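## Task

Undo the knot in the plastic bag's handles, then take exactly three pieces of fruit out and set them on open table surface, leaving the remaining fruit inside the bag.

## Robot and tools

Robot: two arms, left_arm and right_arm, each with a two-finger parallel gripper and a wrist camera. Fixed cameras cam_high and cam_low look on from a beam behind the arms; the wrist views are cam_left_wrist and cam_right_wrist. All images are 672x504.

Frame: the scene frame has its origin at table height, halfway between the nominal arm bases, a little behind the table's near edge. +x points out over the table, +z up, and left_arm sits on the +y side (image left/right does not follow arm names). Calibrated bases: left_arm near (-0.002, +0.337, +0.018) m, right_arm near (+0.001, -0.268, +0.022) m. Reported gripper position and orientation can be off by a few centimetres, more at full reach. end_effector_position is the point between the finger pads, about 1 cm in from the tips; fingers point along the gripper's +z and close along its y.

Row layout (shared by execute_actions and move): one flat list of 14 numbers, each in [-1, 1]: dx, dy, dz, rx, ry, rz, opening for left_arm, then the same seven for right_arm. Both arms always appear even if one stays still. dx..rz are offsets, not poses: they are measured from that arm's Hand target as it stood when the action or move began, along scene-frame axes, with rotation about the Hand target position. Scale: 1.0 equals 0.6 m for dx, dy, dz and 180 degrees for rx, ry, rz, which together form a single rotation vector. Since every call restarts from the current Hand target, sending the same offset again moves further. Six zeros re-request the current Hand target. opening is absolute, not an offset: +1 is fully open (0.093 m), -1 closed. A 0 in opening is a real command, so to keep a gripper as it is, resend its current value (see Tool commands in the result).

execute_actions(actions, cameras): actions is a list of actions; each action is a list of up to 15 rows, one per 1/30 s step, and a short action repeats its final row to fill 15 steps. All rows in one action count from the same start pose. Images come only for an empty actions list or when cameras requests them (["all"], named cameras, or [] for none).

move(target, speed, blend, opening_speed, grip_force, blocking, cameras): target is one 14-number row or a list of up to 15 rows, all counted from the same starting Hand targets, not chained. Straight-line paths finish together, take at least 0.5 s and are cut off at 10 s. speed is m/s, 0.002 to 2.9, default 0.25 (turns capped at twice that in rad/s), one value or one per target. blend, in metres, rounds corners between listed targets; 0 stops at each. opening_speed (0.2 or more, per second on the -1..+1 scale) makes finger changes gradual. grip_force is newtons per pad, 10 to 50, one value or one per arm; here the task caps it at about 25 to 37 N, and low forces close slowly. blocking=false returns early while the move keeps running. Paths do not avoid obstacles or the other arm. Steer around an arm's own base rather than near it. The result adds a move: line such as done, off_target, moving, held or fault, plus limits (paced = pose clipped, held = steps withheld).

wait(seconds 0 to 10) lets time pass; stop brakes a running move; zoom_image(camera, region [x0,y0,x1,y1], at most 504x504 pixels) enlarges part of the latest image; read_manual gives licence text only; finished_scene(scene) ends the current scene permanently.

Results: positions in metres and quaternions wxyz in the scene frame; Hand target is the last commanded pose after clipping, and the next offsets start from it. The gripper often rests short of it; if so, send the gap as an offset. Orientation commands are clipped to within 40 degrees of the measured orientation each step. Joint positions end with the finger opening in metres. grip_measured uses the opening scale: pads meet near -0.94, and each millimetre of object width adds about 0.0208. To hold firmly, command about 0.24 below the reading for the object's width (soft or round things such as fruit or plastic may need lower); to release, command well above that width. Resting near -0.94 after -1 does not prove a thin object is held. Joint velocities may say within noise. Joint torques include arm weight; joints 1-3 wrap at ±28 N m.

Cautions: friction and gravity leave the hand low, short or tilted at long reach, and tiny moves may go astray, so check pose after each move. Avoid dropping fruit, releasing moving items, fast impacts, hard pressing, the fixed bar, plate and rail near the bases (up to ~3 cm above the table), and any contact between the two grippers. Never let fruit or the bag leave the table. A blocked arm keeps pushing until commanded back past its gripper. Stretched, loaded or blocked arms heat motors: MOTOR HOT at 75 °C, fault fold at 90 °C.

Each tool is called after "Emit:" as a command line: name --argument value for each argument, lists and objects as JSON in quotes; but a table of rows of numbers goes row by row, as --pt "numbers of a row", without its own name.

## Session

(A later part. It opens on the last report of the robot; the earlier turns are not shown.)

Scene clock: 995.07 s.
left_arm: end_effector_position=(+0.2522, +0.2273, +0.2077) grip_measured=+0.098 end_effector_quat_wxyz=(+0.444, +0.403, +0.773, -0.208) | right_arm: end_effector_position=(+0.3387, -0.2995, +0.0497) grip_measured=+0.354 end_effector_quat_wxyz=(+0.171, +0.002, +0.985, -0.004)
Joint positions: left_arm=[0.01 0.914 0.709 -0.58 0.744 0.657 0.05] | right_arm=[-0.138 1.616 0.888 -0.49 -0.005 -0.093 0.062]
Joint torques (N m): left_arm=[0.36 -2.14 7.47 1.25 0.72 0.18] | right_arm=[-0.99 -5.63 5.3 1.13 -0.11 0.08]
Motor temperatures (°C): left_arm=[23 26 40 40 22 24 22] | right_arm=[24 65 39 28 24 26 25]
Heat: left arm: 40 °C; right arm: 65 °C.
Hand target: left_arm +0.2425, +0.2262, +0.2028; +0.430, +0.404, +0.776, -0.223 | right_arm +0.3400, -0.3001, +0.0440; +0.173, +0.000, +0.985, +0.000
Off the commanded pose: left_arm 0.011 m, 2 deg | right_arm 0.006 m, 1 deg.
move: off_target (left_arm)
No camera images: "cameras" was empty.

Emit:
move --target '[0,0,0,0,0,0,0.1, 0,0,-0.013,0,0,0,0.15]' --speed 0.03 --cameras '["cam_low", "cam_right_wrist"]'

Scene clock: 997.20 s.
left_arm: end_effector_position=(+0.2522, +0.2273, +0.2077) grip_measured=+0.098 end_effector_quat_wxyz=(+0.444, +0.403, +0.773, -0.208) | right_arm: end_effector_position=(+0.3390, -0.2994, +0.0420) grip_measured=+0.354 end_effector_quat_wxyz=(+0.171, +0.002, +0.985, -0.004)
Joint positions: left_arm=[0.01 0.914 0.709 -0.58 0.744 0.657 0.05] | right_arm=[-0.138 1.633 0.87 -0.455 -0.005 -0.093 0.062]
Joint torques (N m): left_arm=[0.24 -2.21 7.56 1.23 0.74 0.16] | right_arm=[-1.03 -5.81 5.15 1.14 -0.1 0.01]
Motor temperatures (°C): left_arm=[23 26 40 40 22 24 22] | right_arm=[24 65 39 28 24 26 25]
Heat: left arm: 40 °C; right arm: 65 °C.
Hand target: left_arm +0.2425, +0.2262, +0.2028; +0.430, +0.404, +0.776, -0.223 | right_arm +0.3400, -0.3001, +0.0362; +0.173, +0.000, +0.985, +0.000
Off the commanded pose: left_arm 0.011 m, 2 deg | right_arm 0.006 m, 1 deg.
move: off_target (left_arm)
Images, in order (width x height): cam_low 672x504, cam_right_wrist 672x504.

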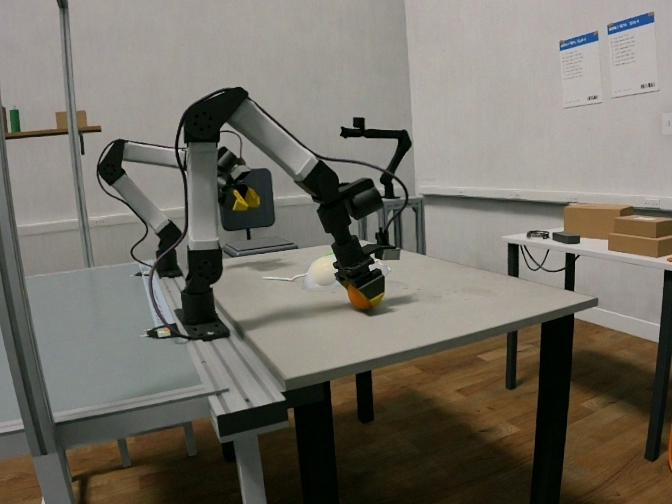

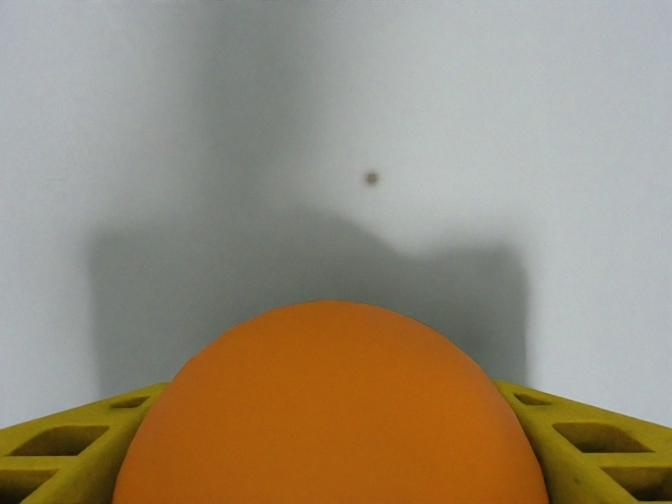

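Emit:
zoom_image --camera "cam_low" --region '[300, 240, 440, 340]'

Emit:
move --target '[0,0,0,0,0,0,0.1, 0,0,-0.007,0,0,0,0.15]' --speed 0.02 --cameras '[]'

Scaled by 3.600 from the camera's 672x504 image, which has a finer 960x720 frame.

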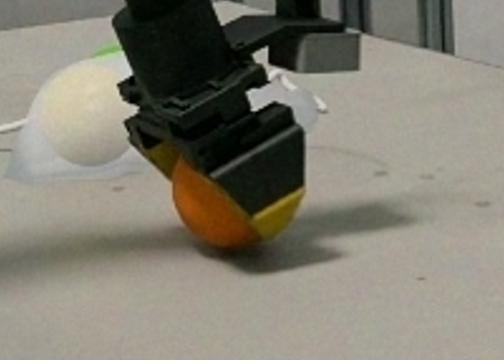

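Scene clock: 1000.43 s.
left_arm: end_effector_position=(+0.2522, +0.2273, +0.2077) grip_measured=+0.098 end_effector_quat_wxyz=(+0.444, +0.403, +0.773, -0.208) | right_arm: end_effector_position=(+0.3400, -0.2994, +0.0390) grip_measured=+0.354 end_effector_quat_wxyz=(+0.173, +0.002, +0.985, -0.004)
Joint positions: left_arm=[0.01 0.914 0.709 -0.58 0.744 0.657 0.05] | right_arm=[-0.138 1.64 0.863 -0.436 -0.005 -0.093 0.062]
Joint torques (N m): left_arm=[0.29 -2.26 7.49 1.23 0.74 0.18] | right_arm=[-1.09 -5.3 5.08 1.16 -0.1 0.05]
Motor temperatures (°C): left_arm=[23 26 40 40 22 24 22] | right_arm=[24 64 39 28 24 26 25]
Heat: left arm: 40 °C; right arm: 64 °C.
Hand target: left_arm +0.2425, +0.2262, +0.2028; +0.430, +0.404, +0.776, -0.223 | right_arm +0.3401, -0.3001, +0.0321; +0.173, +0.000, +0.985, +0.000
Off the commanded pose: left_arm 0.011 m, 2 deg | right_arm 0.007 m, 1 deg.
move: off_target (left_arm)
No camera images: "cameras" was empty.

Emit:
move --target '[0,0,0,0,0,0,0.1, 0,0,-0.007,0,0,0,0.15]' --speed 0.02 --cameras '["cam_low"]'

Emit:
zoom_image --camera "cam_low" --region '[320, 260, 400, 320]'

Scene clock: 1006.07 s.
left_arm: end_effector_position=(+0.2522, +0.2273, +0.2077) grip_measured=+0.098 end_effector_quat_wxyz=(+0.444, +0.403, +0.773, -0.208) | right_arm: end_effector_position=(+0.3405, -0.2995, +0.0382) grip_measured=+0.354 end_effector_quat_wxyz=(+0.176, +0.002, +0.984, -0.004)
Joint positions: left_arm=[0.01 0.914 0.709 -0.58 0.744 0.657 0.05] | right_arm=[-0.138 1.64 0.857 -0.424 -0.005 -0.094 0.062]
Joint torques (N m): left_arm=[0.27 -2.25 7.51 1.24 0.74 0.17] | right_arm=[-1.11 -4.93 4.74 1.23 -0.11 0.02]
Motor temperatures (°C): left_arm=[23 26 40 40 22 24 22] | right_arm=[24 62 38 29 24 26 25]
Heat: left arm: 40 °C; right arm: 62 °C.
Hand target: left_arm +0.2425, +0.2262, +0.2028; +0.430, +0.404, +0.776, -0.223 | right_arm +0.3400, -0.3001, +0.0278; +0.173, +0.000, +0.985, +0.000
Off the commanded pose: left_arm 0.011 m, 2 deg | right_arm 0.010 m, 1 deg.
move: off_target (left_arm)
Images, in order (width x height): cam_low 672x504.

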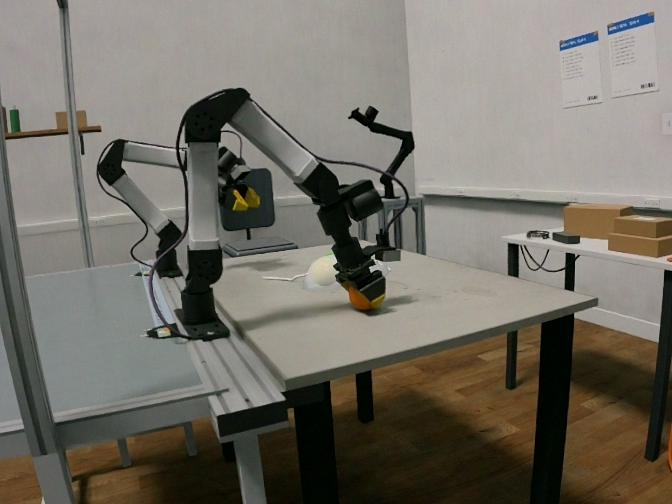

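Scaled by 6.300 from the camera's 672x504 image, which has a finer 960x720 frame.

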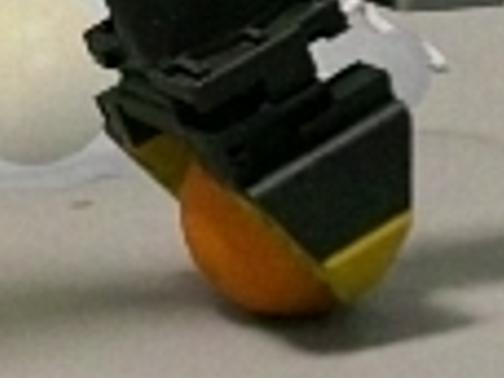

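Emit:
move --pt "0 0 0 0 0 0 0.1 0 0 0.008 0 0 0 0.15" --pt "0 0 0 0 0 0 0.1 0 0 0.008 0 0 0 0.85" --speed 0.03 --opening_speed 0.5 --cameras '["cam_right_wrist", "cam_high"]'

Scene clock: 1011.20 s.
left_arm: end_effector_position=(+0.2522, +0.2273, +0.2077) grip_measured=+0.098 end_effector_quat_wxyz=(+0.444, +0.403, +0.773, -0.208) | right_arm: end_effector_position=(+0.3408, -0.2994, +0.0383) grip_measured=+0.847 end_effector_quat_wxyz=(+0.177, +0.002, +0.984, -0.004)
Joint positions: left_arm=[0.01 0.914 0.709 -0.58 0.744 0.657 0.05] | right_arm=[-0.138 1.64 0.857 -0.423 -0.006 -0.094 0.086]
Joint torques (N m): left_arm=[0.18 -2.25 7.57 1.26 0.73 0.16] | right_arm=[-1.03 -5.53 5.64 1.02 -0.11 0.05]
Motor temperatures (°C): left_arm=[23 26 40 40 22 24 22] | right_arm=[24 61 38 28 24 26 25]
Heat: left arm: 40 °C; right arm: 61 °C.
Hand target: left_arm +0.2425, +0.2262, +0.2028; +0.430, +0.404, +0.776, -0.223 | right_arm +0.3400, -0.3001, +0.0326; +0.173, +0.000, +0.985, +0.000
Off the commanded pose: left_arm 0.011 m, 2 deg | right_arm 0.006 m, 1 deg.
move: off_target (left_arm)
Images, in order (width x height): cam_high 672x504, cam_right_wrist 672x504.

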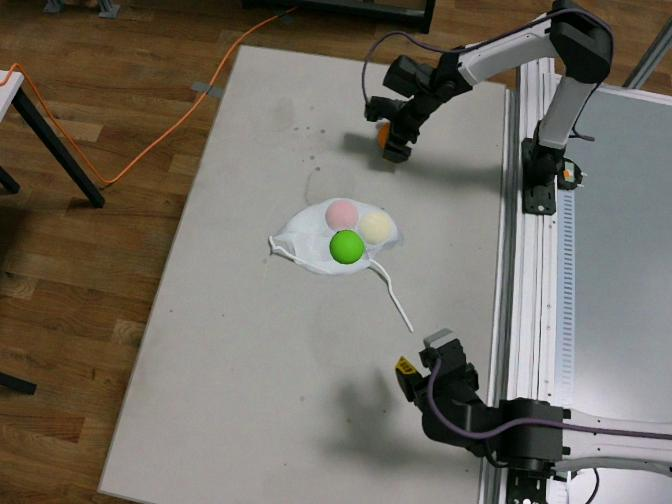

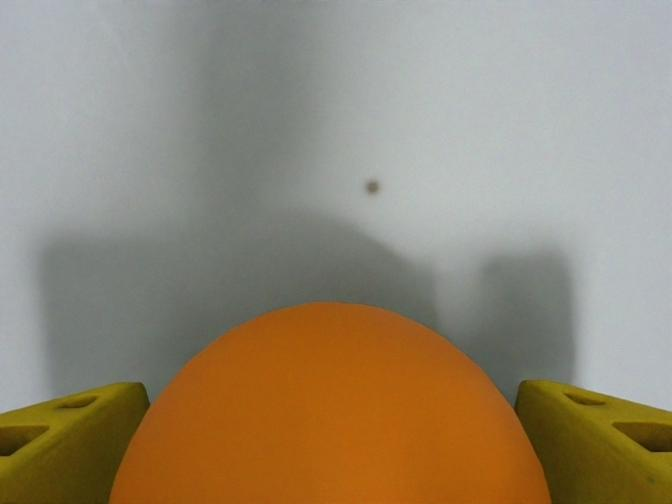

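Emit:
move --pt "0 0 0 0 0 0 0.1 0 0 0.2 0 0 0 0.95" --pt "0 0 0 0 0 0 0.1 0.1067 0.49 0.22 -0.0561 0.0699 0.428 0.95" --speed '[0.12, 0.25]' --blend '[0.02,0]' --cameras '["cam_right_wrist", "cam_left_wrist", "cam_high"]'

Emit:
zoom_image --camera "cam_right_wrist" --region '[100, 50, 600, 450]'

Scene clock: 1042.77 s.
left_arm: end_effector_position=(+0.2522, +0.2273, +0.2077) grip_measured=+0.098 end_effector_quat_wxyz=(+0.444, +0.403, +0.773, -0.208) | right_arm: end_effector_position=(+0.4068, -0.0118, +0.1682) grip_measured=+0.947 end_effector_quat_wxyz=(+0.073, -0.615, +0.785, +0.019)
Joint positions: left_arm=[0.01 0.914 0.709 -0.58 0.744 0.657 0.05] | right_arm=[0.515 2.377 2.495 -1.551 -0.032 -0.771 0.091]
Joint torques (N m): left_arm=[0.24 -2.24 7.5 1.25 0.73 0.17] | right_arm=[0.66 -10.65 8.38 0.36 -0.15 0.09]
Motor temperatures (°C): left_arm=[23 26 40 39 22 24 22] | right_arm=[24 56 38 28 24 26 24]
Heat: left arm: 40 °C; right arm: 56 °C.
Hand target: left_arm +0.2425, +0.2262, +0.2028; +0.430, +0.404, +0.776, -0.223 | right_arm +0.4040, -0.0060, +0.1645; +0.034, -0.626, +0.779, +0.028
Off the commanded pose: left_arm 0.011 m, 2 deg | right_arm 0.007 m, 5 deg.
joint sent to its limit (right arm) — joint 4 (wrist pitch), lower limit. The joint targets are off in orientation, not in position.
move: off_target (left_arm, right_arm)
Images, in order (width x height): cam_high 672x504, cam_left_wrist 672x504, cam_right_wrist 672x504.

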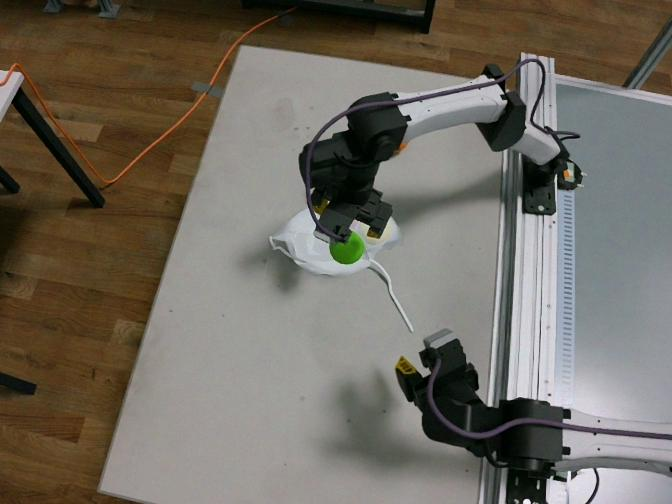

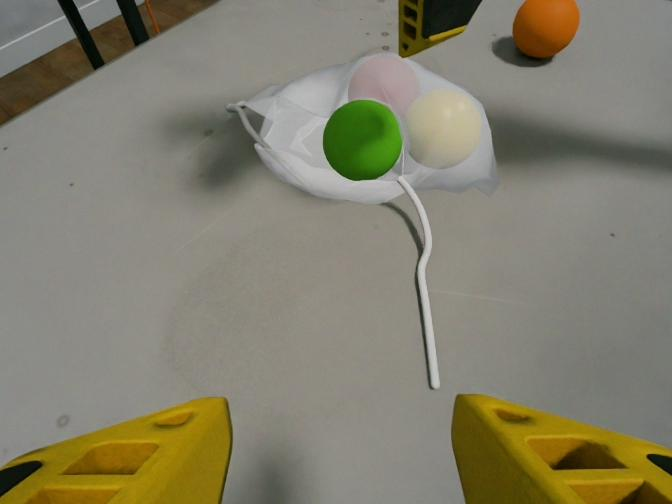

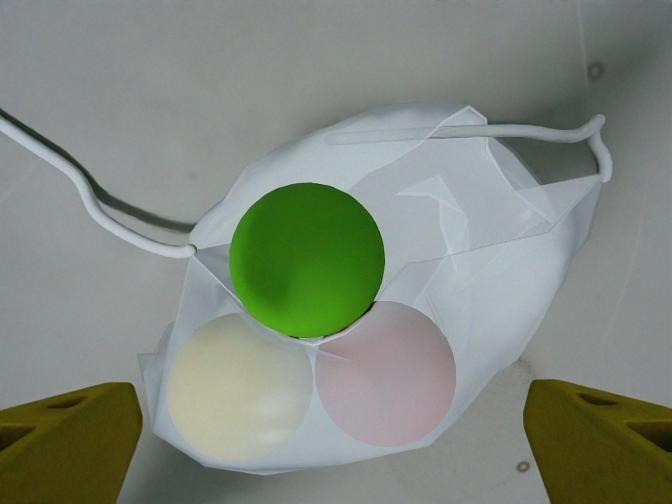

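Scaled by 1.008 from the camera's 672x504 image, which has a finer 960x720 frame.

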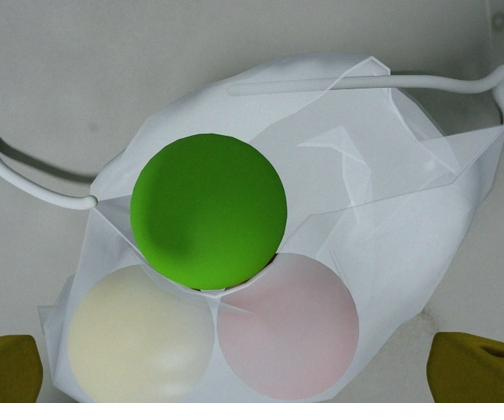

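Emit:
move --target '[0,0,0,0,0,0,0.1, -0.0033,-0.0033,-0.1075,0,0,0,0.87]' --speed 0.15 --cameras '["cam_right_wrist"]'

Scene clock: 1069.93 s.
left_arm: end_effector_position=(+0.2522, +0.2273, +0.2077) grip_measured=+0.098 end_effector_quat_wxyz=(+0.444, +0.403, +0.773, -0.208) | right_arm: end_effector_position=(+0.4030, -0.0126, +0.1083) grip_measured=+0.873 end_effector_quat_wxyz=(+0.036, -0.620, +0.784, +0.023)
Joint positions: left_arm=[0.01 0.914 0.709 -0.58 0.744 0.657 0.05] | right_arm=[0.515 2.377 2.257 -1.389 -0.032 -0.779 0.087]
Joint torques (N m): left_arm=[0.27 -2.25 7.51 1.25 0.74 0.17] | right_arm=[0.13 -11.96 5.18 0.53 -0.12 0.07]
Motor temperatures (°C): left_arm=[23 26 40 38 22 24 22] | right_arm=[24 58 39 27 24 26 24]
Heat: left arm: 40 °C; right arm: 58 °C.
Hand target: left_arm +0.2425, +0.2262, +0.2028; +0.430, +0.404, +0.776, -0.223 | right_arm +0.4021, -0.0079, +0.1001; +0.034, -0.626, +0.779, +0.028
Off the commanded pose: left_arm 0.011 m, 2 deg | right_arm 0.010 m, 1 deg.
move: off_target (left_arm)
Images, in order (width x height): cam_right_wrist 672x504.

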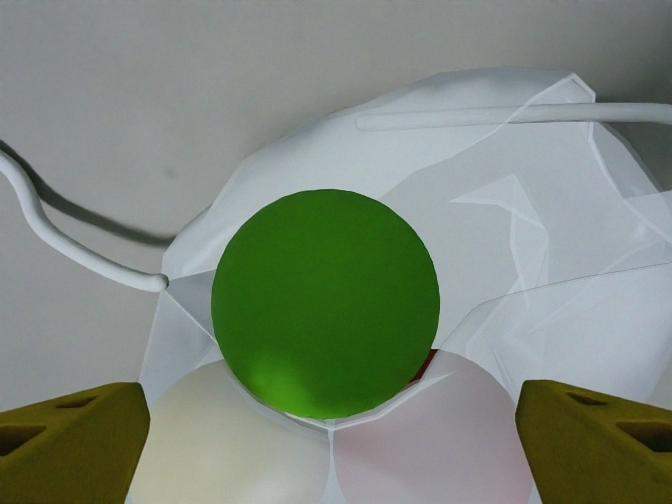

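Emit:
move --target '[0,0,0,0,0,0,0.1, 0.0008,-0.0092,-0.105,0,0,0,0.87]' --speed 0.12 --cameras '["cam_right_wrist", "cam_left_wrist"]'

Scene clock: 1079.00 s.
left_arm: end_effector_position=(+0.2522, +0.2273, +0.2077) grip_measured=+0.098 end_effector_quat_wxyz=(+0.444, +0.403, +0.773, -0.208) | right_arm: end_effector_position=(+0.4012, -0.0120, +0.0438) grip_measured=+0.873 end_effector_quat_wxyz=(+0.034, -0.625, +0.780, +0.023)
Joint positions: left_arm=[0.01 0.914 0.709 -0.58 0.744 0.657 0.05] | right_arm=[0.515 2.377 2.001 -1.136 -0.032 -0.792 0.087]
Joint torques (N m): left_arm=[0.25 -2.19 7.57 1.24 0.72 0.18] | right_arm=[-1.07 -12.3 5.24 0.45 -0.14 0.04]
Motor temperatures (°C): left_arm=[23 25 40 38 22 24 22] | right_arm=[24 59 39 27 24 26 24]
Heat: left arm: 40 °C; right arm: 59 °C.
Hand target: left_arm +0.2425, +0.2262, +0.2028; +0.430, +0.404, +0.776, -0.223 | right_arm +0.4025, -0.0135, +0.0370; +0.034, -0.625, +0.779, +0.028
Off the commanded pose: left_arm 0.011 m, 2 deg | right_arm 0.007 m, 1 deg.
move: off_target (left_arm)
Images, in order (width x height): cam_left_wrist 672x504, cam_right_wrist 672x504.

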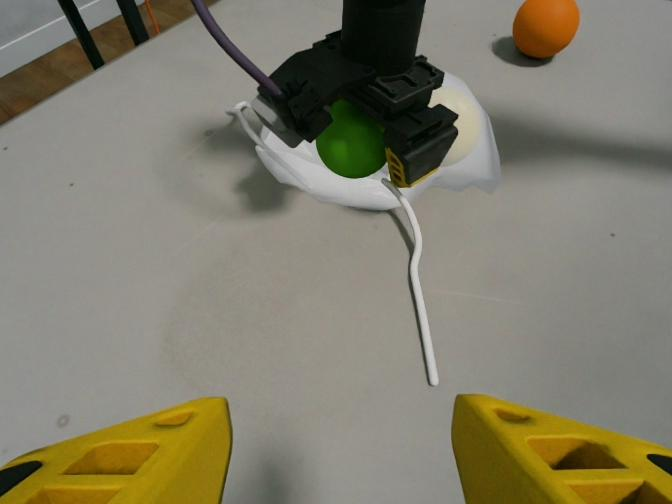

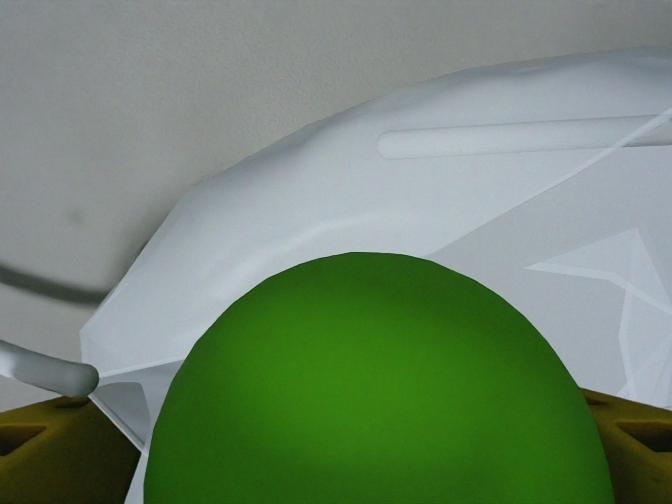

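Emit:
move --target '[0,0,0,0,0,0,0.1, 0.018,-0.004,0.11,0,0,0,0.87]' --speed 0.12 --cameras '["cam_right_wrist"]'

Scene clock: 1084.53 s.
left_arm: end_effector_position=(+0.2522, +0.2273, +0.2077) grip_measured=+0.098 end_effector_quat_wxyz=(+0.444, +0.403, +0.773, -0.208) | right_arm: end_effector_position=(+0.4122, -0.0158, +0.1068) grip_measured=+0.873 end_effector_quat_wxyz=(+0.041, -0.623, +0.781, +0.022)
Joint positions: left_arm=[0.01 0.914 0.709 -0.58 0.744 0.657 0.05] | right_arm=[0.499 2.401 2.294 -1.392 -0.032 -0.805 0.087]
Joint torques (N m): left_arm=[0.31 -2.24 7.46 1.25 0.73 0.19] | right_arm=[-0.76 -11.04 8.65 0.21 -0.15 0.03]
Motor temperatures (°C): left_arm=[23 25 40 38 22 24 22] | right_arm=[24 60 39 27 24 26 24]
Heat: left arm: 40 °C; right arm: 60 °C.
Hand target: left_arm +0.2425, +0.2262, +0.2028; +0.430, +0.404, +0.776, -0.223 | right_arm +0.4133, -0.0159, +0.1030; +0.034, -0.625, +0.779, +0.028
Off the commanded pose: left_arm 0.011 m, 2 deg | right_arm 0.004 m, 1 deg.
move: off_target (left_arm)
Images, in order (width x height): cam_right_wrist 672x504.

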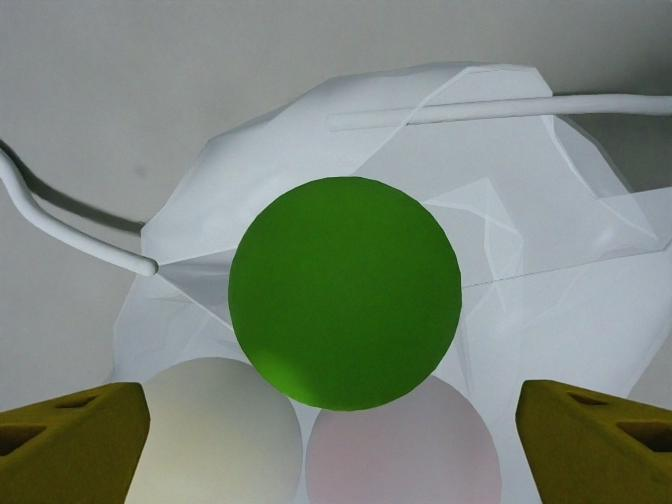

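Emit:
move --target '[0,0,0,0,0,0,0.1, 0.0115,-0.0052,-0.06,0,0,0,0.87]' --speed 0.12 --cameras '["cam_right_wrist"]'

Scene clock: 1097.80 s.
left_arm: end_effector_position=(+0.2522, +0.2273, +0.2077) grip_measured=+0.098 end_effector_quat_wxyz=(+0.444, +0.403, +0.773, -0.208) | right_arm: end_effector_position=(+0.4193, -0.0197, +0.0804) grip_measured=+0.873 end_effector_quat_wxyz=(+0.040, -0.623, +0.781, +0.021)
Joint positions: left_arm=[0.01 0.914 0.709 -0.58 0.744 0.657 0.05] | right_arm=[0.484 2.414 2.212 -1.299 -0.032 -0.82 0.087]
Joint torques (N m): left_arm=[0.28 -2.24 7.46 1.24 0.74 0.19] | right_arm=[-0.77 -11.21 5.42 0.53 -0.18 0.02]
Motor temperatures (°C): left_arm=[23 25 40 38 22 24 22] | right_arm=[24 62 40 26 24 26 24]
Heat: left arm: 40 °C; right arm: 62 °C.
Hand target: left_arm +0.2425, +0.2262, +0.2028; +0.430, +0.404, +0.776, -0.223 | right_arm +0.4202, -0.0192, +0.0671; +0.034, -0.625, +0.779, +0.028
Off the commanded pose: left_arm 0.011 m, 2 deg | right_arm 0.013 m, 1 deg.
move: off_target (left_arm, right_arm)
Images, in order (width x height): cam_right_wrist 672x504.

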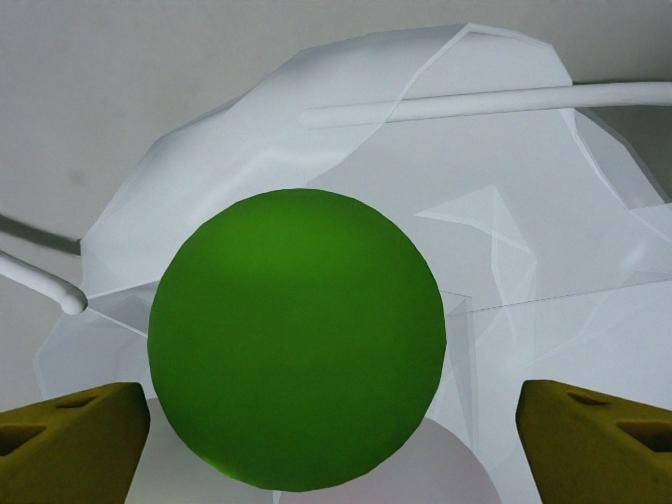

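Emit:
move --pt "0 0 0 0 0 0 0.1 -0.0122 0.0028 -0.01 0 0 0 0.87" --pt "0 0 0 0 0 0 0.1 -0.0122 0.0028 -0.055 0 0 0 0.87" --speed 0.1 --cameras '["cam_right_wrist"]'

Scene clock: 1105.07 s.
left_arm: end_effector_position=(+0.2522, +0.2273, +0.2077) grip_measured=+0.098 end_effector_quat_wxyz=(+0.444, +0.403, +0.773, -0.208) | right_arm: end_effector_position=(+0.4147, -0.0211, +0.0404) grip_measured=+0.873 end_effector_quat_wxyz=(+0.034, -0.623, +0.781, +0.023)
Joint positions: left_arm=[0.01 0.914 0.709 -0.58 0.744 0.657 0.05] | right_arm=[0.484 2.414 2.054 -1.154 -0.034 -0.82 0.087]
Joint torques (N m): left_arm=[0.23 -2.24 7.56 1.24 0.73 0.16] | right_arm=[0.13 -12.79 5 0.52 -0.14 0.1]
Motor temperatures (°C): left_arm=[23 25 40 37 22 24 22] | right_arm=[24 64 39 26 24 26 24]
Heat: left arm: 40 °C; right arm: 64 °C.
Hand target: left_arm +0.2425, +0.2262, +0.2028; +0.430, +0.404, +0.776, -0.223 | right_arm +0.4129, -0.0175, +0.0341; +0.034, -0.625, +0.779, +0.028
Off the commanded pose: left_arm 0.011 m, 2 deg | right_arm 0.007 m, 1 deg.
move: off_target (left_arm)
Images, in order (width x height): cam_right_wrist 672x504.

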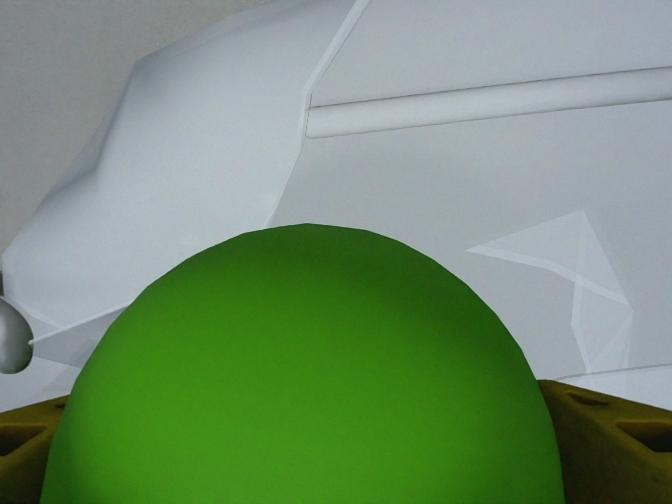

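Emit:
move --target '[0,0,0,0,0,0,0.1, 0,0,0,0,0,0,0.2]' --speed 0.1 --opening_speed 0.4 --cameras '["cam_right_wrist", "cam_left_wrist"]'

Emit:
zoom_image --camera "cam_left_wrist" --region '[200, 20, 540, 260]'

Scene clock: 1111.17 s.
left_arm: end_effector_position=(+0.2522, +0.2273, +0.2077) grip_measured=+0.098 end_effector_quat_wxyz=(+0.444, +0.403, +0.773, -0.208) | right_arm: end_effector_position=(+0.4151, -0.0209, +0.0404) grip_measured=+0.257 end_effector_quat_wxyz=(+0.035, -0.623, +0.781, +0.023)
Joint positions: left_arm=[0.01 0.914 0.709 -0.58 0.744 0.657 0.05] | right_arm=[0.484 2.414 2.054 -1.152 -0.034 -0.82 0.058]
Joint torques (N m): left_arm=[0.28 -2.3 7.49 1.24 0.73 0.15] | right_arm=[0.09 -12.67 5.07 0.51 -0.13 0.11]
Motor temperatures (°C): left_arm=[23 25 40 37 22 24 22] | right_arm=[24 67 39 26 24 26 24]
Heat: left arm: 40 °C; right arm: 67 °C.
Hand target: left_arm +0.2425, +0.2262, +0.2028; +0.430, +0.404, +0.776, -0.223 | right_arm +0.4129, -0.0174, +0.0341; +0.034, -0.625, +0.779, +0.028
Off the commanded pose: left_arm 0.011 m, 2 deg | right_arm 0.008 m, 1 deg.
move: off_target (left_arm)
Images, in order (width x height): cam_left_wrist 672x504, cam_right_wrist 672x504.

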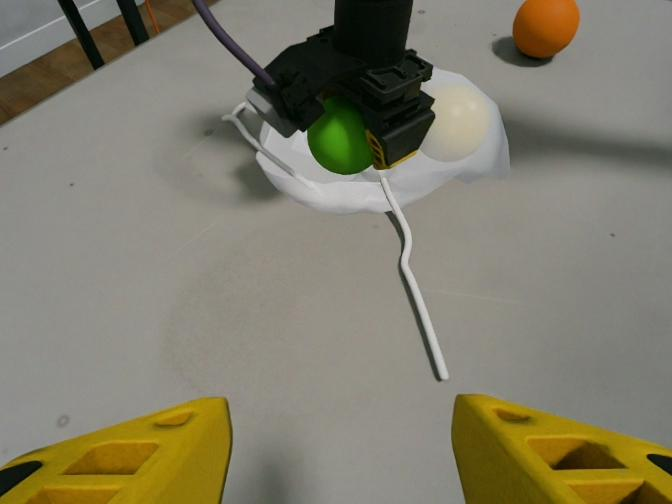

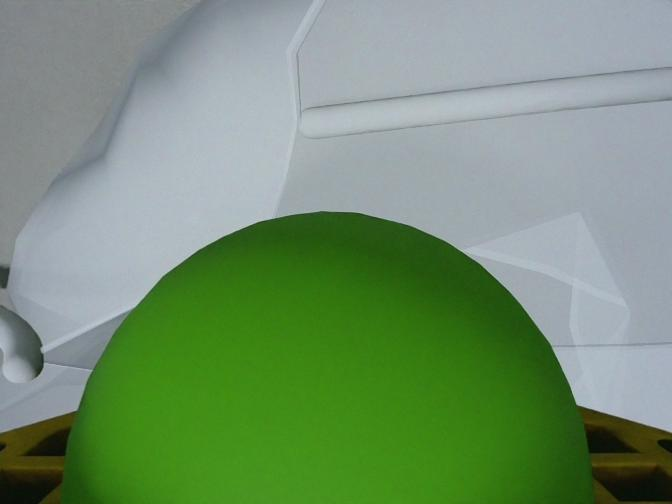

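Scaled by 1.482 from the camera's 672x504 image, which has a finer 960x720 frame.

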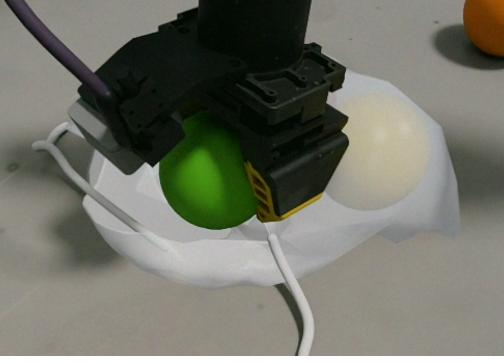

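Emit:
move --pt "0 0 0 0 0 0 0.1 0 0 0 0 0 0 0.87" --pt "0 0 0 0 0 0 0.1 0.006 0.03 0 0 0 0 0.87" --speed 0.06 --cameras '["cam_right_wrist"]'

Scene clock: 1131.23 s.
left_arm: end_effector_position=(+0.2522, +0.2273, +0.2077) grip_measured=+0.098 end_effector_quat_wxyz=(+0.444, +0.403, +0.773, -0.208) | right_arm: end_effector_position=(+0.4190, -0.0051, +0.0395) grip_measured=+0.867 end_effector_quat_wxyz=(+0.042, -0.625, +0.779, +0.023)
Joint positions: left_arm=[0.01 0.914 0.709 -0.58 0.744 0.657 0.05] | right_arm=[0.507 2.455 2.121 -1.163 -0.034 -0.801 0.087]
Joint torques (N m): left_arm=[0.29 -2.24 7.54 1.29 0.76 0.16] | right_arm=[0.42 -11.21 8.85 0.22 -0.14 0.22]
Motor temperatures (°C): left_arm=[23 25 41 37 22 24 22] | right_arm=[24 71 39 26 24 26 25]
Heat: left arm: 41 °C; right arm: 71 °C.
Hand target: left_arm +0.2425, +0.2262, +0.2028; +0.430, +0.404, +0.776, -0.223 | right_arm +0.4166, +0.0006, +0.0341; +0.034, -0.625, +0.779, +0.028
Off the commanded pose: left_arm 0.011 m, 2 deg | right_arm 0.008 m, 1 deg.
move: off_target (left_arm)
Images, in order (width x height): cam_right_wrist 672x504.

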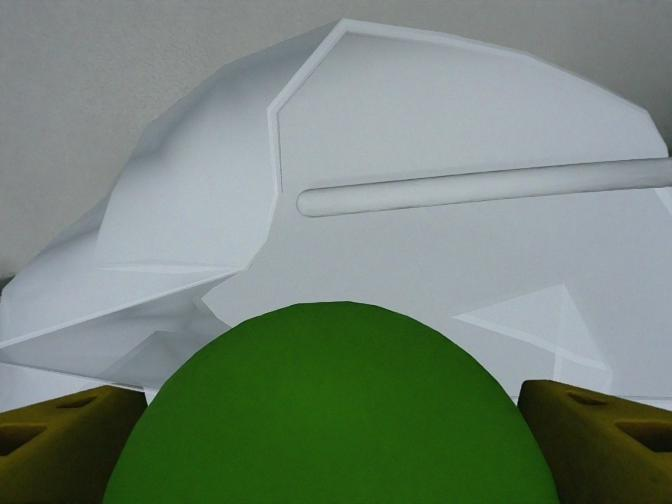

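Emit:
move --target '[0,0,0,0,0,0,0.1,0,0,0,0,0,0,0.2]' --opening_speed 0.5 --cameras '["cam_left_wrist","cam_right_wrist"]'

Scene clock: 1146.93 s.
left_arm: end_effector_position=(+0.2522, +0.2273, +0.2077) grip_measured=+0.098 end_effector_quat_wxyz=(+0.444, +0.403, +0.773, -0.208) | right_arm: end_effector_position=(+0.4187, -0.0052, +0.0394) grip_measured=+0.333 end_effector_quat_wxyz=(+0.042, -0.625, +0.779, +0.023)
Joint positions: left_arm=[0.01 0.914 0.709 -0.58 0.744 0.657 0.05] | right_arm=[0.507 2.455 2.121 -1.164 -0.034 -0.801 0.061]
Joint torques (N m): left_arm=[0.34 -2.21 7.53 1.26 0.74 0.18] | right_arm=[0.55 -11.18 9.02 0.23 -0.15 0.22]
Motor temperatures (°C): left_arm=[23 25 41 37 22 24 22] | right_arm=[24 69 41 26 24 26 24]
Heat: left arm: 41 °C; right arm: 69 °C.
Hand target: left_arm +0.2425, +0.2262, +0.2028; +0.430, +0.404, +0.776, -0.223 | right_arm +0.4166, +0.0006, +0.0341; +0.034, -0.625, +0.779, +0.028
Off the commanded pose: left_arm 0.011 m, 2 deg | right_arm 0.008 m, 1 deg.
move: off_target (left_arm)
Images, in order (width x height): cam_left_wrist 672x504, cam_right_wrist 672x504.

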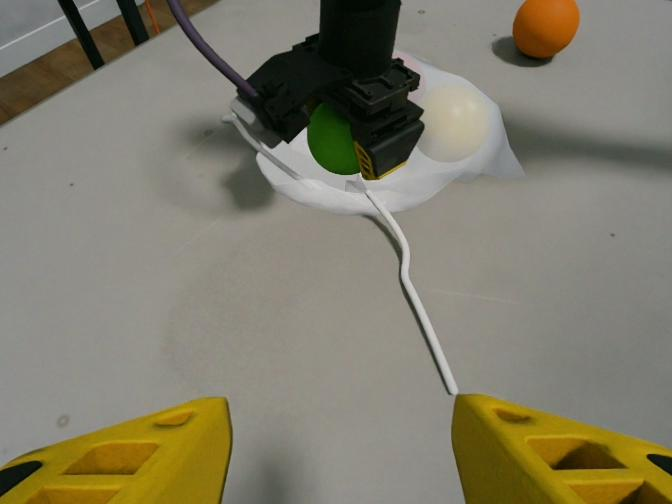

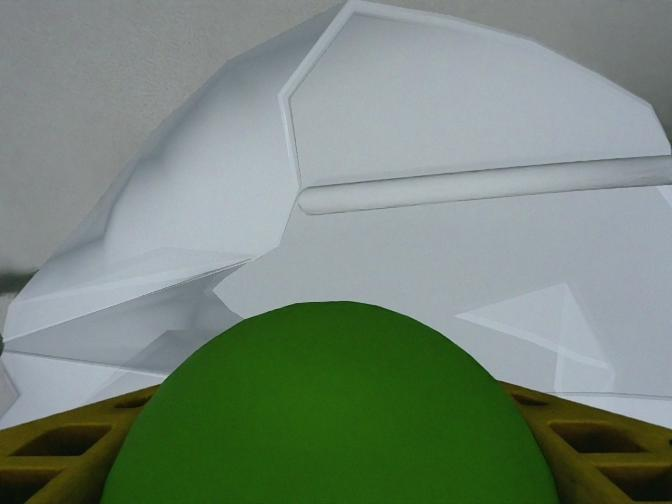

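Emit:
move --target '[0,0,0,0,0,0,0.1,0,0,0.15,0,0,0,0.15]' --speed 0.06 --cameras '["cam_left_wrist","cam_high","cam_right_wrist"]'

Scene clock: 1151.93 s.
left_arm: end_effector_position=(+0.2522, +0.2273, +0.2077) grip_measured=+0.098 end_effector_quat_wxyz=(+0.444, +0.403, +0.773, -0.208) | right_arm: end_effector_position=(+0.4205, -0.0064, +0.1292) grip_measured=+0.333 end_effector_quat_wxyz=(+0.049, -0.623, +0.780, +0.022)
Joint positions: left_arm=[0.01 0.914 0.709 -0.58 0.744 0.657 0.05] | right_arm=[0.507 2.509 2.579 -1.554 -0.034 -0.797 0.061]
Joint torques (N m): left_arm=[0.27 -2.24 7.5 1.26 0.73 0.18] | right_arm=[0.84 -11.43 8.28 0.26 -0.13 0.25]
Motor temperatures (°C): left_arm=[23 25 41 37 22 24 22] | right_arm=[24 69 41 26 24 26 25]
Heat: left arm: 41 °C; right arm: 69 °C.
Hand target: left_arm +0.2425, +0.2262, +0.2028; +0.430, +0.404, +0.776, -0.223 | right_arm +0.4165, +0.0006, +0.1242; +0.034, -0.625, +0.779, +0.028
Off the commanded pose: left_arm 0.011 m, 2 deg | right_arm 0.009 m, 2 deg.
joint sent to its limit (right arm) — joint 4 (wrist pitch), lower limit. The joint targets still meet the commanded pose.
move: off_target (left_arm)
Images, in order (width x height): cam_high 672x504, cam_left_wrist 672x504, cam_right_wrist 672x504.

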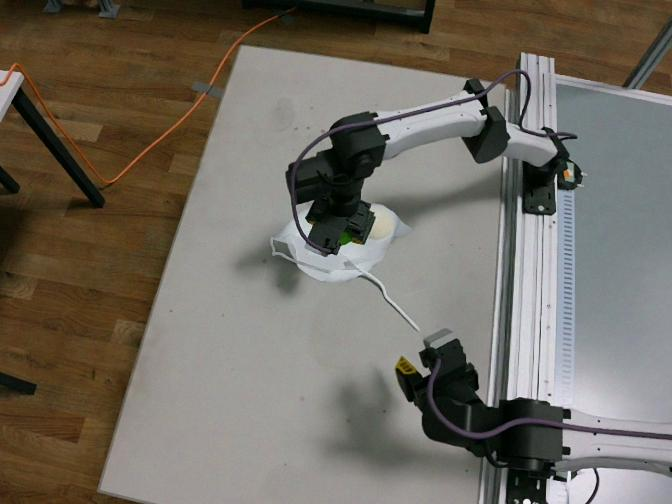

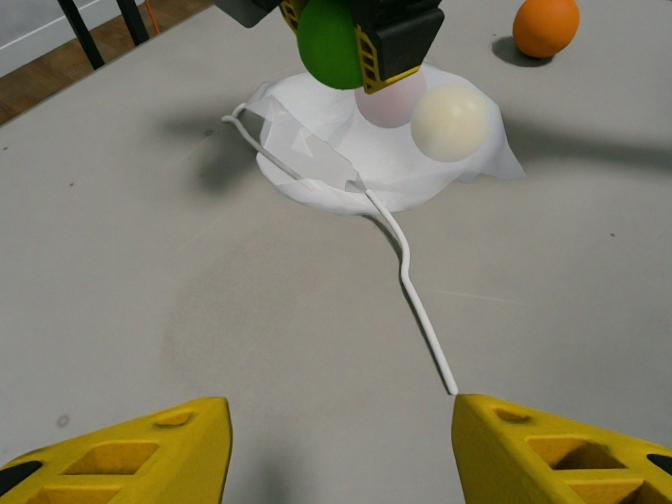

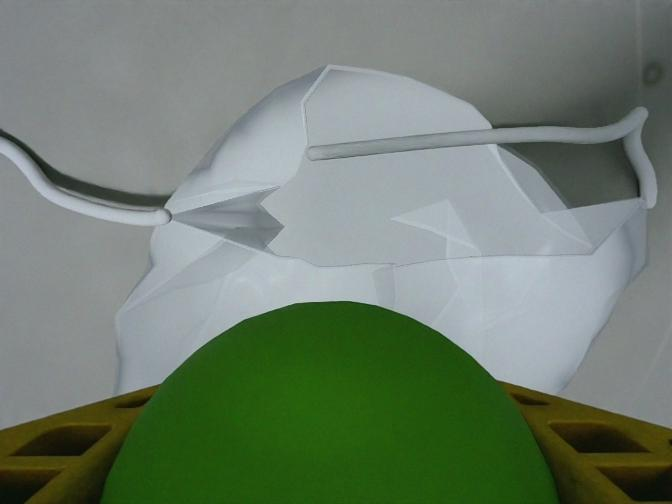

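Emit:
move --target '[0,0,0,0,0,0,0.1,0.0558,-0.6343,0.0097,0.0320,-0.0525,-0.5065,0.15]' --speed 0.18 --cameras '["cam_left_wrist","cam_high","cam_right_wrist"]'

Scene clock: 1173.53 s.
left_arm: end_effector_position=(+0.2522, +0.2273, +0.2077) grip_measured=+0.098 end_effector_quat_wxyz=(+0.444, +0.403, +0.773, -0.208) | right_arm: end_effector_position=(+0.4386, -0.3751, +0.1185) grip_measured=+0.333 end_effector_quat_wxyz=(+0.104, +0.114, +0.988, -0.010)
Joint positions: left_arm=[0.01 0.914 0.709 -0.58 0.744 0.657 0.05] | right_arm=[-0.275 2.056 1.784 -1.076 0.013 -0.006 0.061]
Joint torques (N m): left_arm=[0.24 -2.24 7.56 1.27 0.74 0.18] | right_arm=[-0.38 -11.21 9.35 0.81 0.11 0.18]
Motor temperatures (°C): left_arm=[23 25 41 36 22 24 22] | right_arm=[24 71 40 26 24 26 25]
Heat: left arm: 41 °C; right arm: 71 °C.
Hand target: left_arm +0.2425, +0.2262, +0.2028; +0.430, +0.404, +0.776, -0.223 | right_arm +0.4500, -0.3799, +0.1298; +0.129, +0.120, +0.984, -0.016
Off the commanded pose: left_arm 0.011 m, 2 deg | right_arm 0.017 m, 3 deg.
move: off_target (left_arm, right_arm)
Images, in order (width x height): cam_high 672x504, cam_left_wrist 672x504, cam_right_wrist 672x504.

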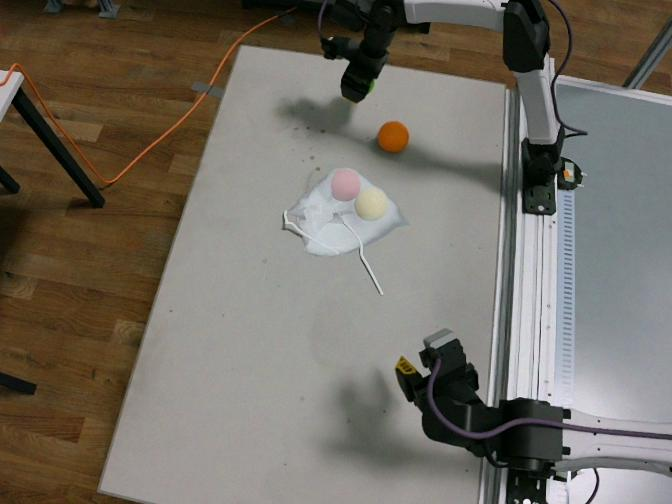

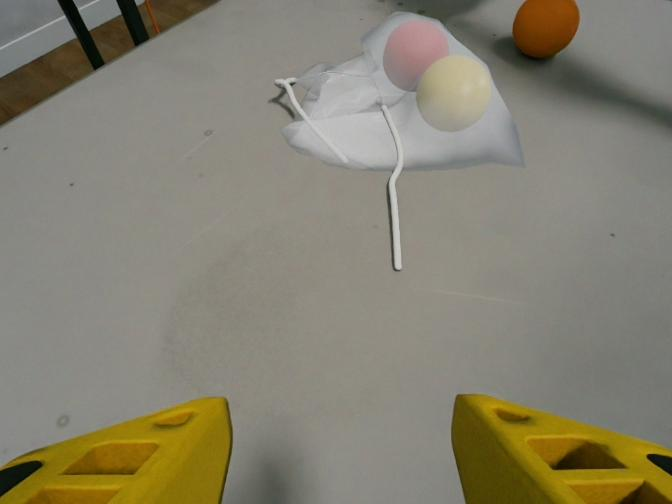

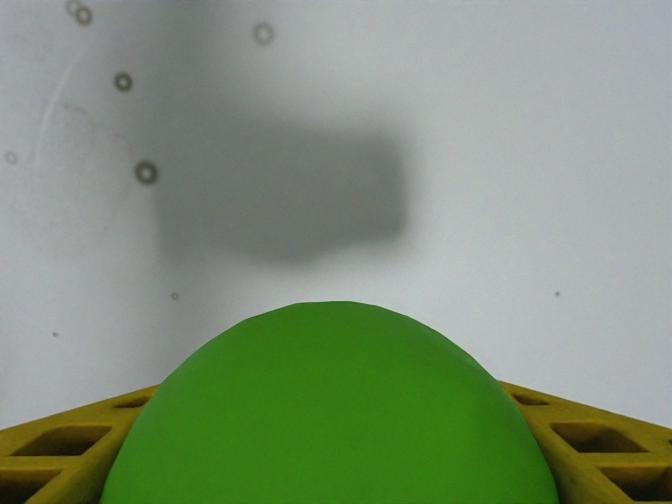

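Emit:
move --pt "0 0 0 0 0 0 0.1 0 0 -0.1 0 0 0 0.15" --pt "0 0 0 0 0 0 0.1 0 0 -0.1267 0 0 0 0.15" --speed '[0.12,0.03]' --blend '[0.005,0]' --cameras '["cam_right_wrist"]'

Scene clock: 1180.17 s.
left_arm: end_effector_position=(+0.2522, +0.2273, +0.2077) grip_measured=+0.098 end_effector_quat_wxyz=(+0.444, +0.403, +0.773, -0.208) | right_arm: end_effector_position=(+0.4496, -0.3767, +0.0647) grip_measured=+0.333 end_effector_quat_wxyz=(+0.132, +0.114, +0.985, -0.013)
Joint positions: left_arm=[0.01 0.914 0.709 -0.58 0.744 0.657 0.05] | right_arm=[-0.275 2.082 1.594 -0.804 0.013 -0.005 0.061]
Joint torques (N m): left_arm=[0.24 -2.24 7.47 1.26 0.74 0.17] | right_arm=[-0.77 -9.48 5.49 0.99 0.08 0.18]
Motor temperatures (°C): left_arm=[23 25 41 36 22 24 22] | right_arm=[24 70 40 26 24 26 25]
Heat: left arm: 41 °C; right arm: 70 °C.
Hand target: left_arm +0.2425, +0.2262, +0.2028; +0.430, +0.404, +0.776, -0.223 | right_arm +0.4500, -0.3799, +0.0539; +0.129, +0.120, +0.984, -0.016
Off the commanded pose: left_arm 0.011 m, 2 deg | right_arm 0.011 m, 1 deg.
move: off_target (left_arm, right_arm)
Images, in order (width x height): cam_right_wrist 672x504.

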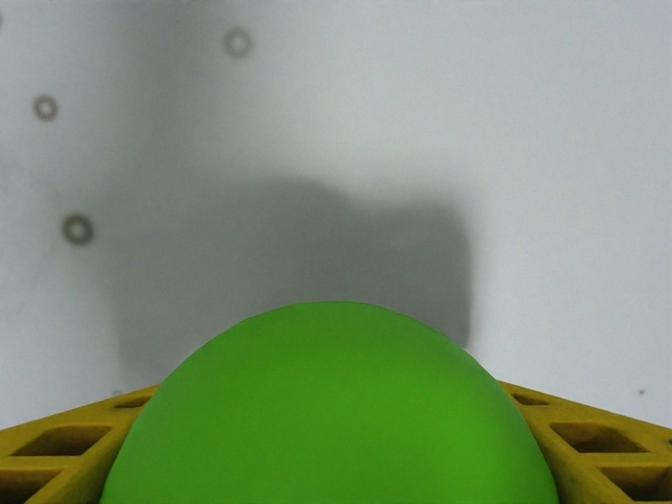

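Emit:
move --pt "0 0 0 0 0 0 0.1 0 0 -0.0250 0 0 0 0.15" --speed 0.03 --cameras '[]'

Emit:
move --pt "0 0 0 0 0 0 0.1 0 0 -0.0133 0 0 0 0.15" --speed 0.02 --cameras '["cam_right_wrist"]'

Scene clock: 1184.13 s.
left_arm: end_effector_position=(+0.2522, +0.2273, +0.2077) grip_measured=+0.098 end_effector_quat_wxyz=(+0.444, +0.403, +0.773, -0.208) | right_arm: end_effector_position=(+0.4502, -0.3765, +0.0497) grip_measured=+0.333 end_effector_quat_wxyz=(+0.132, +0.114, +0.985, -0.013)
Joint positions: left_arm=[0.01 0.914 0.709 -0.58 0.744 0.657 0.05] | right_arm=[-0.275 2.101 1.561 -0.751 0.013 -0.005 0.061]
Joint torques (N m): left_arm=[0.28 -2.15 7.5 1.25 0.72 0.18] | right_arm=[-0.96 -9.63 5.26 0.96 0.09 0.17]
Motor temperatures (°C): left_arm=[23 25 41 36 22 24 22] | right_arm=[24 69 40 26 24 26 25]
Heat: left arm: 41 °C; right arm: 69 °C.
Hand target: left_arm +0.2425, +0.2262, +0.2028; +0.430, +0.404, +0.776, -0.223 | right_arm +0.4502, -0.3799, +0.0390; +0.129, +0.120, +0.984, -0.016
Off the commanded pose: left_arm 0.011 m, 2 deg | right_arm 0.011 m, 1 deg.
move: off_target (left_arm, right_arm)
No camera images: "cameras" was empty.

Scene clock: 1185.10 s.
left_arm: end_effector_position=(+0.2522, +0.2273, +0.2077) grip_measured=+0.098 end_effector_quat_wxyz=(+0.444, +0.403, +0.773, -0.208) | right_arm: end_effector_position=(+0.4505, -0.3765, +0.0419) grip_measured=+0.333 end_effector_quat_wxyz=(+0.133, +0.114, +0.984, -0.014)
Joint positions: left_arm=[0.01 0.914 0.709 -0.58 0.744 0.657 0.05] | right_arm=[-0.275 2.111 1.545 -0.724 0.013 -0.005 0.061]
Joint torques (N m): left_arm=[0.27 -2.26 7.5 1.24 0.74 0.17] | right_arm=[-0.87 -9.58 5.33 0.97 0.1 0.17]
Motor temperatures (°C): left_arm=[23 25 41 36 22 24 22] | right_arm=[24 69 40 26 24 26 25]
Heat: left arm: 41 °C; right arm: 69 °C.
Hand target: left_arm +0.2425, +0.2262, +0.2028; +0.430, +0.404, +0.776, -0.223 | right_arm +0.4501, -0.3799, +0.0309; +0.129, +0.120, +0.984, -0.016
Off the commanded pose: left_arm 0.011 m, 2 deg | right_arm 0.011 m, 1 deg.
move: off_target (left_arm, right_arm)
Images, in order (width x height): cam_right_wrist 672x504.

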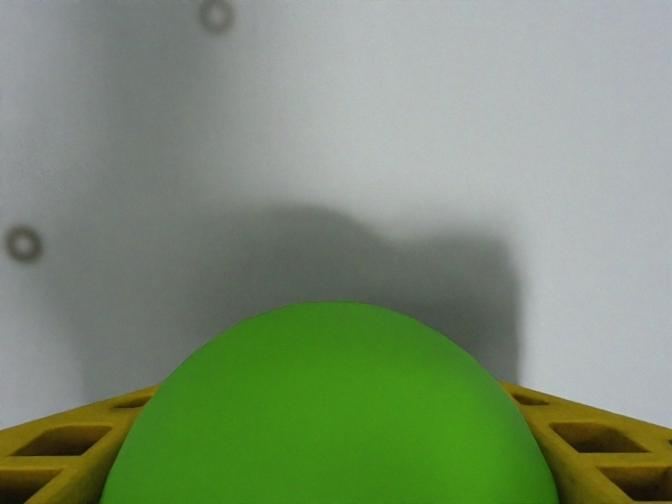

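Emit:
move --pt "0 0 0 0 0 0 0.1 0 0 -0.0067 0 0 0 0.15" --speed 0.02 --cameras '[]'

Emit:
move --pt "0 0 0 0 0 0 0.1 0 0 -0.005 0 0 0 0.15" --speed 0.02 --cameras '["cam_left_wrist","cam_right_wrist"]'

Scene clock: 1189.60 s.
left_arm: end_effector_position=(+0.2522, +0.2273, +0.2077) grip_measured=+0.098 end_effector_quat_wxyz=(+0.444, +0.403, +0.773, -0.208) | right_arm: end_effector_position=(+0.4510, -0.3766, +0.0404) grip_measured=+0.333 end_effector_quat_wxyz=(+0.135, +0.114, +0.984, -0.014)
Joint positions: left_arm=[0.01 0.914 0.709 -0.58 0.744 0.657 0.05] | right_arm=[-0.275 2.111 1.537 -0.711 0.013 -0.005 0.061]
Joint torques (N m): left_arm=[0.23 -2.24 7.47 1.25 0.74 0.16] | right_arm=[-0.84 -9.26 5.48 1 0.08 0.17]
Motor temperatures (°C): left_arm=[23 25 41 36 22 24 22] | right_arm=[24 69 40 26 24 26 25]
Heat: left arm: 41 °C; right arm: 69 °C.
Hand target: left_arm +0.2425, +0.2262, +0.2028; +0.430, +0.404, +0.776, -0.223 | right_arm +0.4501, -0.3799, +0.0269; +0.129, +0.120, +0.984, -0.016
Off the commanded pose: left_arm 0.011 m, 2 deg | right_arm 0.014 m, 1 deg.
move: off_target (left_arm, right_arm)
No camera images: "cameras" was empty.

Scene clock: 1190.37 s.
left_arm: end_effector_position=(+0.2522, +0.2273, +0.2077) grip_measured=+0.098 end_effector_quat_wxyz=(+0.444, +0.403, +0.773, -0.208) | right_arm: end_effector_position=(+0.4525, -0.3769, +0.0371) grip_measured=+0.333 end_effector_quat_wxyz=(+0.136, +0.114, +0.984, -0.014)
Joint positions: left_arm=[0.01 0.914 0.709 -0.58 0.744 0.657 0.05] | right_arm=[-0.275 2.12 1.537 -0.701 0.013 -0.005 0.061]
Joint torques (N m): left_arm=[0.35 -2.22 7.54 1.25 0.72 0.18] | right_arm=[-0.94 -9.69 4.89 1 0.11 0.18]
Motor temperatures (°C): left_arm=[23 25 41 36 22 24 22] | right_arm=[24 68 40 26 24 26 25]
Heat: left arm: 41 °C; right arm: 68 °C.
Hand target: left_arm +0.2425, +0.2262, +0.2028; +0.430, +0.404, +0.776, -0.223 | right_arm +0.4501, -0.3799, +0.0240; +0.129, +0.120, +0.984, -0.016
Off the commanded pose: left_arm 0.011 m, 2 deg | right_arm 0.014 m, 1 deg.
move: off_target (left_arm, right_arm)
Images, in order (width x height): cam_left_wrist 672x504, cam_right_wrist 672x504.

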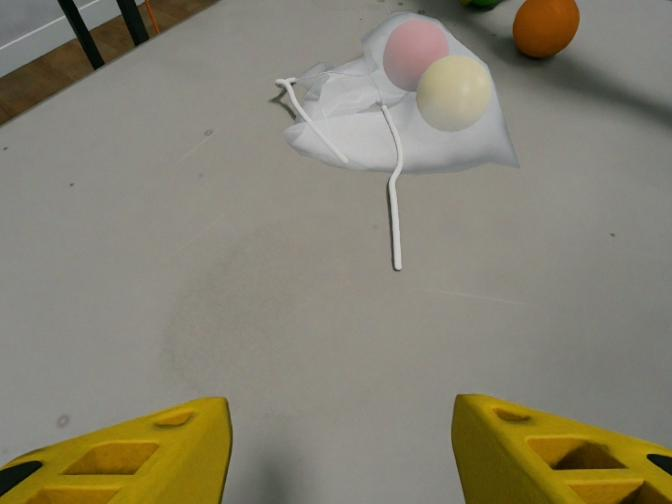

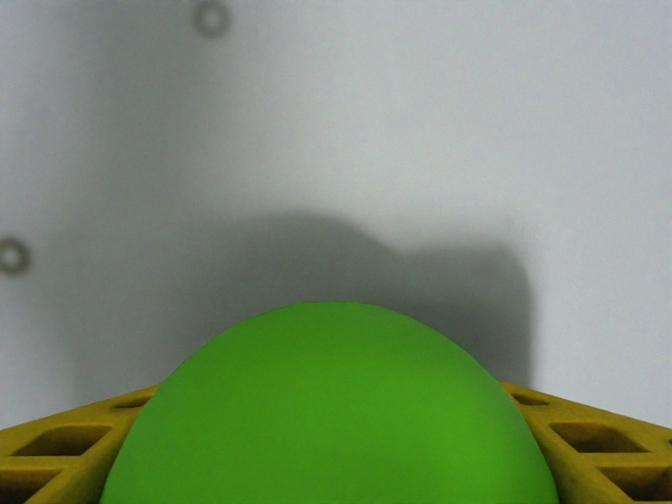

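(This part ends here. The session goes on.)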